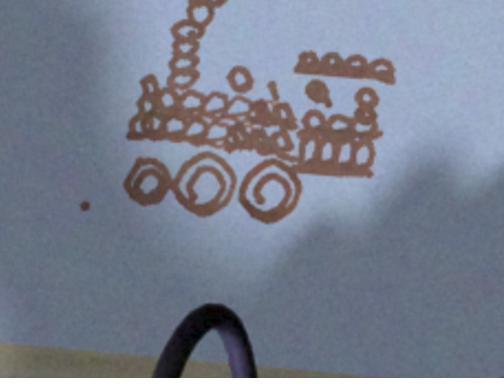

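Emit:
move(
  target=[
    [0,0,0,0,0,0,1, 0,0,0,-0.114196,0,-0.432669,-0.85],
    [0,0,0,0,0,0,1, 0,0,0,-0.094414,0,-0.399391,-0.85],
    [0,0,0,0,0,0,1, 0,0,0.0708,-0.094414,0,-0.399391,-0.85],
  ],
  speed=[0.6,0.03,0.1],
  cameras=[],
)

Emit:
move(
  target=[
    [0,0,0,0,0,0,1, 0,0,0,0.0067613,0,0.0027219,-0.85],
    [0,0,0,0,0,0,1, 0,0,0,0.0067613,0,-0.0140781,-0.85],
    [0,0,0,0,0,0,1, 0,0,0,0.0117235,0,-0.0192738,-0.85],
    [0,0,0,0,0,0,1, 0,0,0,0.0127088,0,-0.0224998,-0.85],
    [0,0,0,0,0,0,1, 0,0,0,0.0032088,0,-0.0224998,-0.85],
    [0,0,0,0,0,0,1, 0,0,0,-0.0042752,0,-0.0282676,-0.85],
    [0,0,0,0,0,0,1, 0,0,0,-0.0178777,0,-0.0327513,-0.85],
    [0,0,0,0,0,0,1, 0,0,0,-0.0247326,0,-0.0336009,-0.85],
    [0,0,0,0,0,0,1, 0,0,0,-0.0247326,0,-0.0168009,-0.85],
    [0,0,0,0,0,0,1, 0,0,0,-0.030107,0,-0.0107658,-0.85],
    [0,0,0,0,0,0,1, 0,0,0,-0.0316464,0,-0.0071981,-0.85],
    [0,0,0,0,0,0,1, 0,0,0,-0.0221464,0,-0.0071981,-0.85],
    [0,0,0,0,0,0,1, 0,0,0,-0.0131532,0,0.0019232,-0.85],
    [0,0,0,0,0,0,1, 0,0,0,0.0008819,0,0.007908,-0.85],
    [0,0,0,0,0,0,1, 0,0,0,0.0138988,0,0.0113233,-0.85],
  ],
  speed=[0.06,0.2,0.06,0.06,0.2,0.06,0.06,0.06,0.2,0.06,0.06,0.2,0.06,0.06,0.06],
  blend=[0.002,0.002,0.002,0.002,0.002,0.002,0.002,0.002,0.002,0.002,0.002,0.002,0.002,0.002,0],
  cameras=[],
)

Emit:
move(
  target=[
    [0,0,0,0,0,0,1, 0,0,0,0,0,-0.0168,-0.85],
    [0,0,0,0,0,0,1, 0,0,0,0.0085505,0,-0.0224993,-0.85],
    [0,0,0,0,0,0,1, 0,0,0,0.0122781,0,-0.0276657,-0.85],
    [0,0,0,0,0,0,1, 0,0,0,0.0027781,0,-0.0276657,-0.85],
    [0,0,0,0,0,0,1, 0,0,0,-0.0029809,0,-0.0351821,-0.85],
    [0,0,0,0,0,0,1, 0,0,0,-0.0118682,0,-0.0429452,-0.85],
    [0,0,0,0,0,0,1, 0,0,0,-0.0280023,0,-0.0488747,-0.85],
    [0,0,0,0,0,0,1, 0,0,0,-0.0411472,0,-0.0513048,-0.85],
    [0,0,0,0,0,0,1, 0,0,0,-0.0411472,0,-0.0345048,-0.85],
    [0,0,0,0,0,0,1, 0,0,0,-0.0496147,0,-0.0287055,-0.85],
    [0,0,0,0,0,0,1, 0,0,0,-0.0533423,0,-0.0235391,-0.85],
    [0,0,0,0,0,0,1, 0,0,0,-0.0438423,0,-0.0235391,-0.85],
    [0,0,0,0,0,0,1, 0,0,0,-0.0380833,0,-0.0160227,-0.85],
    [0,0,0,0,0,0,1, 0,0,0,-0.029196,0,-0.0082596,-0.85],
    [0,0,0,0,0,0,1, 0,0,0,-0.0130619,0,-0.0023301,-0.85],
  ],
  speed=[0.2,0.06,0.06,0.2,0.06,0.06,0.06,0.06,0.2,0.06,0.06,0.2,0.06,0.06,0.06],
  blend=[0.002,0.002,0.002,0.002,0.002,0.002,0.002,0.002,0.002,0.002,0.002,0.002,0.002,0.002,0],
  cameras=[],
)

Emit:
move(
  target=[
    [0,0,0,0,0,0,1, 0,0,0,0.0131449,0,0.0024301,-0.85],
    [0,0,0,0,0,0,1, 0,0,-0.0708,0.0131449,0,0.0024301,-0.85],
  ],
  speed=[0.06,0.4],
  cameras=[],
)

Scene clock: 773.23 s.
left_arm: end_effector_position=(+0.2971, +0.3387, +0.0961) grip_measured=+1.000 grip_effort_nm=0.002 end_effector_quat_wxyz=(+0.399, +0.002, +0.917, +0.013) | right_arm: end_effector_position=(+0.2723, +0.0586, +0.0877) grip_measured=-0.653 grip_effort_nm=-1.038 end_effector_quat_wxyz=(-0.387, +0.592, -0.386, -0.592)
Joint names: [wrist pitch, wrist roll, shoulder, wrist yaw, elbow, waist]
Joint positions: left_arm=[-0.196 -0.014 1.022 -0.052 0.467 -0.05 0.094] | right_arm=[1.242 0.004 2.39 -1.397 1.153 0.604 0.016]
Joint velocities: within noise
Joint torques (N m): left_arm=[1.3 0.03 -4.57 -0.02 9.2 -0.12] | right_arm=[1.24 -0.04 -8.54 0.08 6.06 0.5]
Heat: left arm: 43 °C; right arm: 46 °C.
Joint targets: left_arm=[-0.200 -0.014 1.000 -0.052 0.500 -0.050] | right_arm=[1.248 0.000 2.398 -1.389 1.176 0.610]
move: done
No camera images: "cameras" was empty.

Scene clock: 776.97 s.
left_arm: end_effector_position=(+0.2971, +0.3387, +0.0961) grip_measured=+1.000 grip_effort_nm=-0.002 end_effector_quat_wxyz=(+0.399, +0.002, +0.917, +0.013) | right_arm: end_effector_position=(+0.2707, +0.0640, +0.0877) grip_measured=-0.653 grip_effort_nm=-1.033 end_effector_quat_wxyz=(-0.390, +0.590, -0.389, -0.590)
Joint names: [wrist pitch, wrist roll, shoulder, wrist yaw, elbow, waist]
Joint positions: left_arm=[-0.196 -0.014 1.022 -0.052 0.467 -0.05 0.094] | right_arm=[1.242 0.004 2.39 -1.374 1.153 0.618 0.016]
Joint velocities: within noise
Joint torques (N m): left_arm=[1.27 0.03 -4.41 -0.03 9.24 -0.2] | right_arm=[1.26 -0.04 -8.46 0.16 6.13 0.5]
Heat: left arm: 43 °C; right arm: 46 °C.
Joint targets: left_arm=[-0.200 -0.014 1.000 -0.052 0.500 -0.050] | right_arm=[1.248 0.000 2.398 -1.361 1.176 0.624]
move: done; blend cut to 0.0019 rad at target 3, 0.0019 rad at target 4
No camera images: "cameras" was empty.

Scene clock: 781.13 s.
left_arm: end_effector_position=(+0.2971, +0.3387, +0.0961) grip_measured=+1.000 grip_effort_nm=-0.002 end_effector_quat_wxyz=(+0.399, +0.002, +0.917, +0.013) | right_arm: end_effector_position=(+0.2677, +0.0612, +0.0877) grip_measured=-0.653 grip_effort_nm=-1.038 end_effector_quat_wxyz=(-0.383, +0.595, -0.382, -0.595)
Joint names: [wrist pitch, wrist roll, shoulder, wrist yaw, elbow, waist]
Joint positions: left_arm=[-0.196 -0.014 1.022 -0.052 0.467 -0.05 0.094] | right_arm=[1.242 0.004 2.39 -1.4 1.153 0.615 0.016]
Joint velocities: within noise
Joint torques (N m): left_arm=[1.28 0.04 -4.45 -0.04 9.26 0.02] | right_arm=[1.24 -0.04 -8.46 0.11 6.11 0.55]
Heat: left arm: 43 °C; right arm: 45 °C.
Joint targets: left_arm=[-0.200 -0.014 1.000 -0.052 0.500 -0.050] | right_arm=[1.249 0.000 2.398 -1.388 1.176 0.621]
move: done
No camera images: "cameras" was empty.

Scene clock: 782.27 s.
left_arm: end_effector_position=(+0.2971, +0.3387, +0.0961) grip_measured=+1.000 grip_effort_nm=-0.007 end_effector_quat_wxyz=(+0.399, +0.002, +0.917, +0.013) | right_arm: end_effector_position=(+0.2720, +0.0649, +0.1096) grip_measured=-0.653 grip_effort_nm=-1.033 end_effector_quat_wxyz=(-0.407, +0.596, -0.373, -0.583)
Joint names: [wrist pitch, wrist roll, shoulder, wrist yaw, elbow, waist]
Joint positions: left_arm=[-0.196 -0.014 1.022 -0.052 0.467 -0.05 0.094] | right_arm=[1.242 0.004 2.34 -1.37 1.153 0.618 0.016]
Joint velocities: within noise
Joint torques (N m): left_arm=[1.25 0.07 -4.55 -0.04 9.35 -0.05] | right_arm=[1.24 -0.04 -11.34 0.11 6.35 0.51]
Heat: left arm: 43 °C; right arm: 45 °C.
Joint targets: left_arm=[-0.200 -0.014 1.000 -0.052 0.500 -0.050] | right_arm=[1.249 0.000 2.308 -1.361 1.176 0.624]
move: done
No camera images: "cameras" was empty.

Emit:
move(
  target=[
    [0,0,0,0,0,0,1, 0,0,0,-0.019304,0,0.021216,-0.85],
    [0,0,0,0,0,0,1, 0,0,0,-0.039086,0,-0.012062,-0.85],
    [0,0,0,0,0,0,1, 0,0,0.071,-0.039086,0,-0.012062,-0.85],
  ],
  speed=[0.3,0.03,0.1],
  cameras=[],
)

Emit:
move(
  target=[
    [0,0,0,0,0,0,1, 0,0,0,-0.0059765,0,-0.0070717,-0.85],
    [0,0,0,0,0,0,1, 0,0,0,-0.0070952,0,-0.0093297,-0.85],
    [0,0,0,0,0,0,1, 0,0,0,0.0021048,0,-0.0093297,-0.85],
    [0,0,0,0,0,0,1, 0,0,0,0.0070672,0,-0.0105309,-0.85],
    [0,0,0,0,0,0,1, 0,0,0,0.0070672,0,0.0062691,-0.85],
    [0,0,0,0,0,0,1, 0,0,0,0.0122029,0,0.0117076,-0.85],
    [0,0,0,0,0,0,1, 0,0,0,0.0185504,0,0.0149128,-0.85],
    [0,0,0,0,0,0,1, 0,0,0,0.0198851,0,0.0188604,-0.85],
    [0,0,0,0,0,0,1, 0,0,0,0.0218456,0,0.0220425,-0.85],
    [0,0,0,0,0,0,1, 0,0,0,0.0126456,0,0.0220425,-0.85],
    [0,0,0,0,0,0,1, 0,0,0,0.0076832,0,0.0232437,-0.85],
    [0,0,0,0,0,0,1, 0,0,0,0.0076832,0,0.0064437,-0.85],
    [0,0,0,0,0,0,1, 0,0,0,0.0025475,0,0.0010052,-0.85],
    [0,0,0,0,0,0,1, 0,0,0,-0.0038,0,-0.0022,-0.85],
    [0,0,0,0,0,0,1, 0,0,0,-0.0049491,0,-0.0043982,-0.85],
  ],
  speed=[0.06,0.06,0.2,0.06,0.2,0.06,0.06,0.06,0.06,0.2,0.06,0.2,0.06,0.06,0.06],
  blend=[0.001,0.001,0.001,0.001,0.001,0.001,0.001,0.001,0.001,0.001,0.001,0.001,0.001,0.001,0],
  cameras=[],
)

Emit:
move(
  target=[0,0,0,0,0,0,1, 0,0,-0.071,0,0,0,-0.85],
  speed=0.4,
  cameras=[],
)

Scene clock: 788.40 s.
left_arm: end_effector_position=(+0.2971, +0.3387, +0.0961) grip_measured=+1.000 grip_effort_nm=-0.002 end_effector_quat_wxyz=(+0.399, +0.002, +0.917, +0.013) | right_arm: end_effector_position=(+0.2618, +0.0590, +0.0877) grip_measured=-0.653 grip_effort_nm=-1.033 end_effector_quat_wxyz=(-0.373, +0.601, -0.372, -0.601)
Joint names: [wrist pitch, wrist roll, shoulder, wrist yaw, elbow, waist]
Joint positions: left_arm=[-0.196 -0.014 1.022 -0.052 0.467 -0.05 0.094] | right_arm=[1.242 0.004 2.39 -1.434 1.153 0.616 0.016]
Joint velocities: within noise
Joint torques (N m): left_arm=[1.25 0.04 -4.48 -0.09 9.28 0.02] | right_arm=[1.22 -0.04 -8.39 -0.06 6.13 -0.54]
Heat: left arm: 43 °C; right arm: 46 °C.
Joint targets: left_arm=[-0.200 -0.014 1.000 -0.052 0.500 -0.050] | right_arm=[1.249 0.000 2.398 -1.440 1.176 0.610]
move: done
No camera images: "cameras" was empty.

Scene clock: 790.83 s.
left_arm: end_effector_position=(+0.2971, +0.3387, +0.0961) grip_measured=+1.000 grip_effort_nm=-0.002 end_effector_quat_wxyz=(+0.399, +0.002, +0.917, +0.013) | right_arm: end_effector_position=(+0.2628, +0.0573, +0.0877) grip_measured=-0.653 grip_effort_nm=-1.028 end_effector_quat_wxyz=(-0.372, +0.601, -0.371, -0.601)
Joint names: [wrist pitch, wrist roll, shoulder, wrist yaw, elbow, waist]
Joint positions: left_arm=[-0.196 -0.014 1.022 -0.052 0.467 -0.05 0.094] | right_arm=[1.242 0.004 2.39 -1.439 1.153 0.611 0.016]
Joint velocities: within noise
Joint torques (N m): left_arm=[1.27 0.01 -4.51 -0.08 9.36 -0.16] | right_arm=[1.22 -0.04 -8.43 -0.11 6.11 -0.59]
Heat: left arm: 43 °C; right arm: 45 °C.
Joint targets: left_arm=[-0.200 -0.014 1.000 -0.052 0.500 -0.050] | right_arm=[1.248 0.000 2.398 -1.450 1.176 0.604]
move: done
No camera images: "cameras" was empty.

Scene clock: 791.63 s.
left_arm: end_effector_position=(+0.2971, +0.3387, +0.0961) grip_measured=+1.000 grip_effort_nm=-0.002 end_effector_quat_wxyz=(+0.399, +0.002, +0.917, +0.013) | right_arm: end_effector_position=(+0.2629, +0.0576, +0.1084) grip_measured=-0.653 grip_effort_nm=-1.038 end_effector_quat_wxyz=(-0.387, +0.609, -0.354, -0.595)
Joint names: [wrist pitch, wrist roll, shoulder, wrist yaw, elbow, waist]
Joint positions: left_arm=[-0.196 -0.014 1.022 -0.052 0.467 -0.05 0.094] | right_arm=[1.242 0.004 2.341 -1.443 1.153 0.611 0.016]
Joint velocities: within noise
Joint torques (N m): left_arm=[1.25 0.03 -4.49 -0.04 9.32 -0.09] | right_arm=[1.2 -0.04 -11.38 -0.04 6.39 -0.58]
Heat: left arm: 43 °C; right arm: 46 °C.
Joint targets: left_arm=[-0.200 -0.014 1.000 -0.052 0.500 -0.050] | right_arm=[1.248 0.000 2.308 -1.450 1.176 0.604]
move: done
No camera images: "cameras" was empty.

Emit:
move(
  target=[
    [0,0,0,0,0,0,1, 0,0,0,-0.045815,0,-0.047307,-0.85],
    [0,0,0,0,0,0,1, 0,0,0,-0.026033,0,-0.014029,-0.85],
    [0,0,0,0,0,0,1, 0,0,0.071,-0.026033,0,-0.014029,-0.85],
  ],
  speed=[0.3,0.03,0.1],
  cameras=[],
)

Emit:
move(
  target=[
    [0,0,0,0,0,0,1, 0,0,0,0.060765,0,0.035228,-0.85],
    [0,0,0,0,0,0,1, 0,0,0,0.124358,0,0.072651,-0.85],
    [0,0,0,0,0,0,1, 0,0,-0.0008,0.192486,0,0.112208,-0.85],
    [0,0,0,0,0,0,1, 0,0,-0.0016,0.266876,0,0.154970,-0.85],
    [0,0,0,0,0,0,1, 0,0,-0.0016,0.348686,0,0.201473,-0.85],
  ],
  speed=[0.1,0.1,0.1,0.1,0.1],
  blend=[0.005,0.005,0.005,0.005,0],
  cameras=[],
)

Emit:
move(
  target=[
    [0,0,0,0,0,0,1, 0,0,-0.071,0,0,0,-0.85],
    [0,0,0,0,0,0,1, 0,0,-0.071,0,0,0.2,-0.85],
  ],
  speed=[0.4,0.5],
  cameras=["cam_above"],
)

Emit:
zoom_image(
  camera="cam_above",
  region=[190, 290, 350, 410],
)

Scene clock: 797.73 s.
left_arm: end_effector_position=(+0.2971, +0.3387, +0.0961) grip_measured=+1.000 grip_effort_nm=-0.007 end_effector_quat_wxyz=(+0.399, +0.002, +0.917, +0.013) | right_arm: end_effector_position=(+0.2631, +0.0434, +0.0875) grip_measured=-0.653 grip_effort_nm=-1.033 end_effector_quat_wxyz=(-0.360, +0.609, -0.359, -0.609)
Joint names: [wrist pitch, wrist roll, shoulder, wrist yaw, elbow, waist]
Joint positions: left_arm=[-0.196 -0.014 1.022 -0.052 0.467 -0.05 0.094] | right_arm=[1.242 0.004 2.39 -1.51 1.153 0.581 0.016]
Joint velocities: within noise
Joint torques (N m): left_arm=[1.28 0.05 -4.53 -0.07 9.32 -0.12] | right_arm=[1.18 -0.05 -8.39 0.05 6.01 0.5]
Heat: left arm: 43 °C; right arm: 47 °C.
Joint targets: left_arm=[-0.200 -0.014 1.000 -0.052 0.500 -0.050] | right_arm=[1.248 0.000 2.398 -1.503 1.176 0.588]
move: done
No camera images: "cameras" was empty.

Scene clock: 805.20 s.
left_arm: end_effector_position=(+0.2971, +0.3387, +0.0961) grip_measured=+1.000 grip_effort_nm=0.002 end_effector_quat_wxyz=(+0.399, +0.002, +0.917, +0.013) | right_arm: end_effector_position=(+0.2766, +0.1438, +0.0891) grip_measured=-0.653 grip_effort_nm=-1.038 end_effector_quat_wxyz=(+0.491, -0.510, +0.486, +0.512)
Joint names: [wrist pitch, wrist roll, shoulder, wrist yaw, elbow, waist]
Joint positions: left_arm=[-0.196 -0.014 1.022 -0.052 0.467 -0.05 0.094] | right_arm=[1.248 0.004 2.39 -0.81 1.153 0.823 0.016]
Joint velocities: within noise
Joint torques (N m): left_arm=[1.28 0.04 -4.46 -0.02 9.29 0.01] | right_arm=[1.48 -0.04 -8.88 0.15 6.46 0.49]
Heat: left arm: 43 °C; right arm: 46 °C.
Joint targets: left_arm=[-0.200 -0.014 1.000 -0.052 0.500 -0.050] | right_arm=[1.249 0.000 2.396 -0.798 1.176 0.829]
move: done
No camera images: "cameras" was empty.

Scene clock: 806.73 s.
left_arm: end_effector_position=(+0.2971, +0.3387, +0.0961) grip_measured=+1.000 grip_effort_nm=-0.007 end_effector_quat_wxyz=(+0.399, +0.002, +0.917, +0.013) | right_arm: end_effector_position=(+0.1501, +0.1998, +0.1146) grip_measured=-0.653 grip_effort_nm=-1.033 end_effector_quat_wxyz=(-0.441, +0.563, -0.405, -0.570)
Joint names: [wrist pitch, wrist roll, shoulder, wrist yaw, elbow, waist]
Joint positions: left_arm=[-0.196 -0.014 1.022 -0.052 0.467 -0.05 0.094] | right_arm=[1.242 0.004 2.339 -0.801 1.153 1.074 0.016]
Joint velocities: within noise
Joint torques (N m): left_arm=[1.27 0 -4.34 -0.03 9.26 -0.1] | right_arm=[1.53 -0.04 -11.7 0.05 6.68 -0.36]
Heat: left arm: 43 °C; right arm: 46 °C.
Joint targets: left_arm=[-0.200 -0.014 1.000 -0.052 0.500 -0.050] | right_arm=[1.249 0.000 2.307 -0.798 1.176 1.070]
move: done
Images, in order (width x height): cam_above 672x504.

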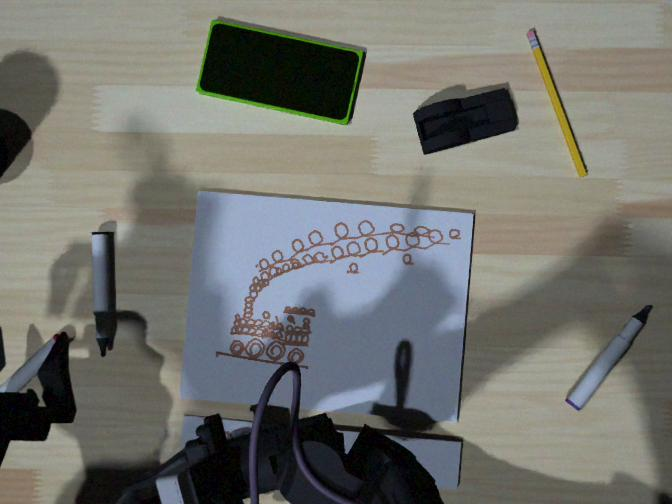

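Scaled by 3.150 from the camera's 672x504 image, which has a finer 960x720 frame.

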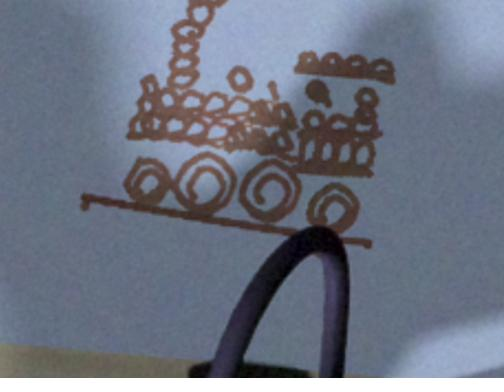

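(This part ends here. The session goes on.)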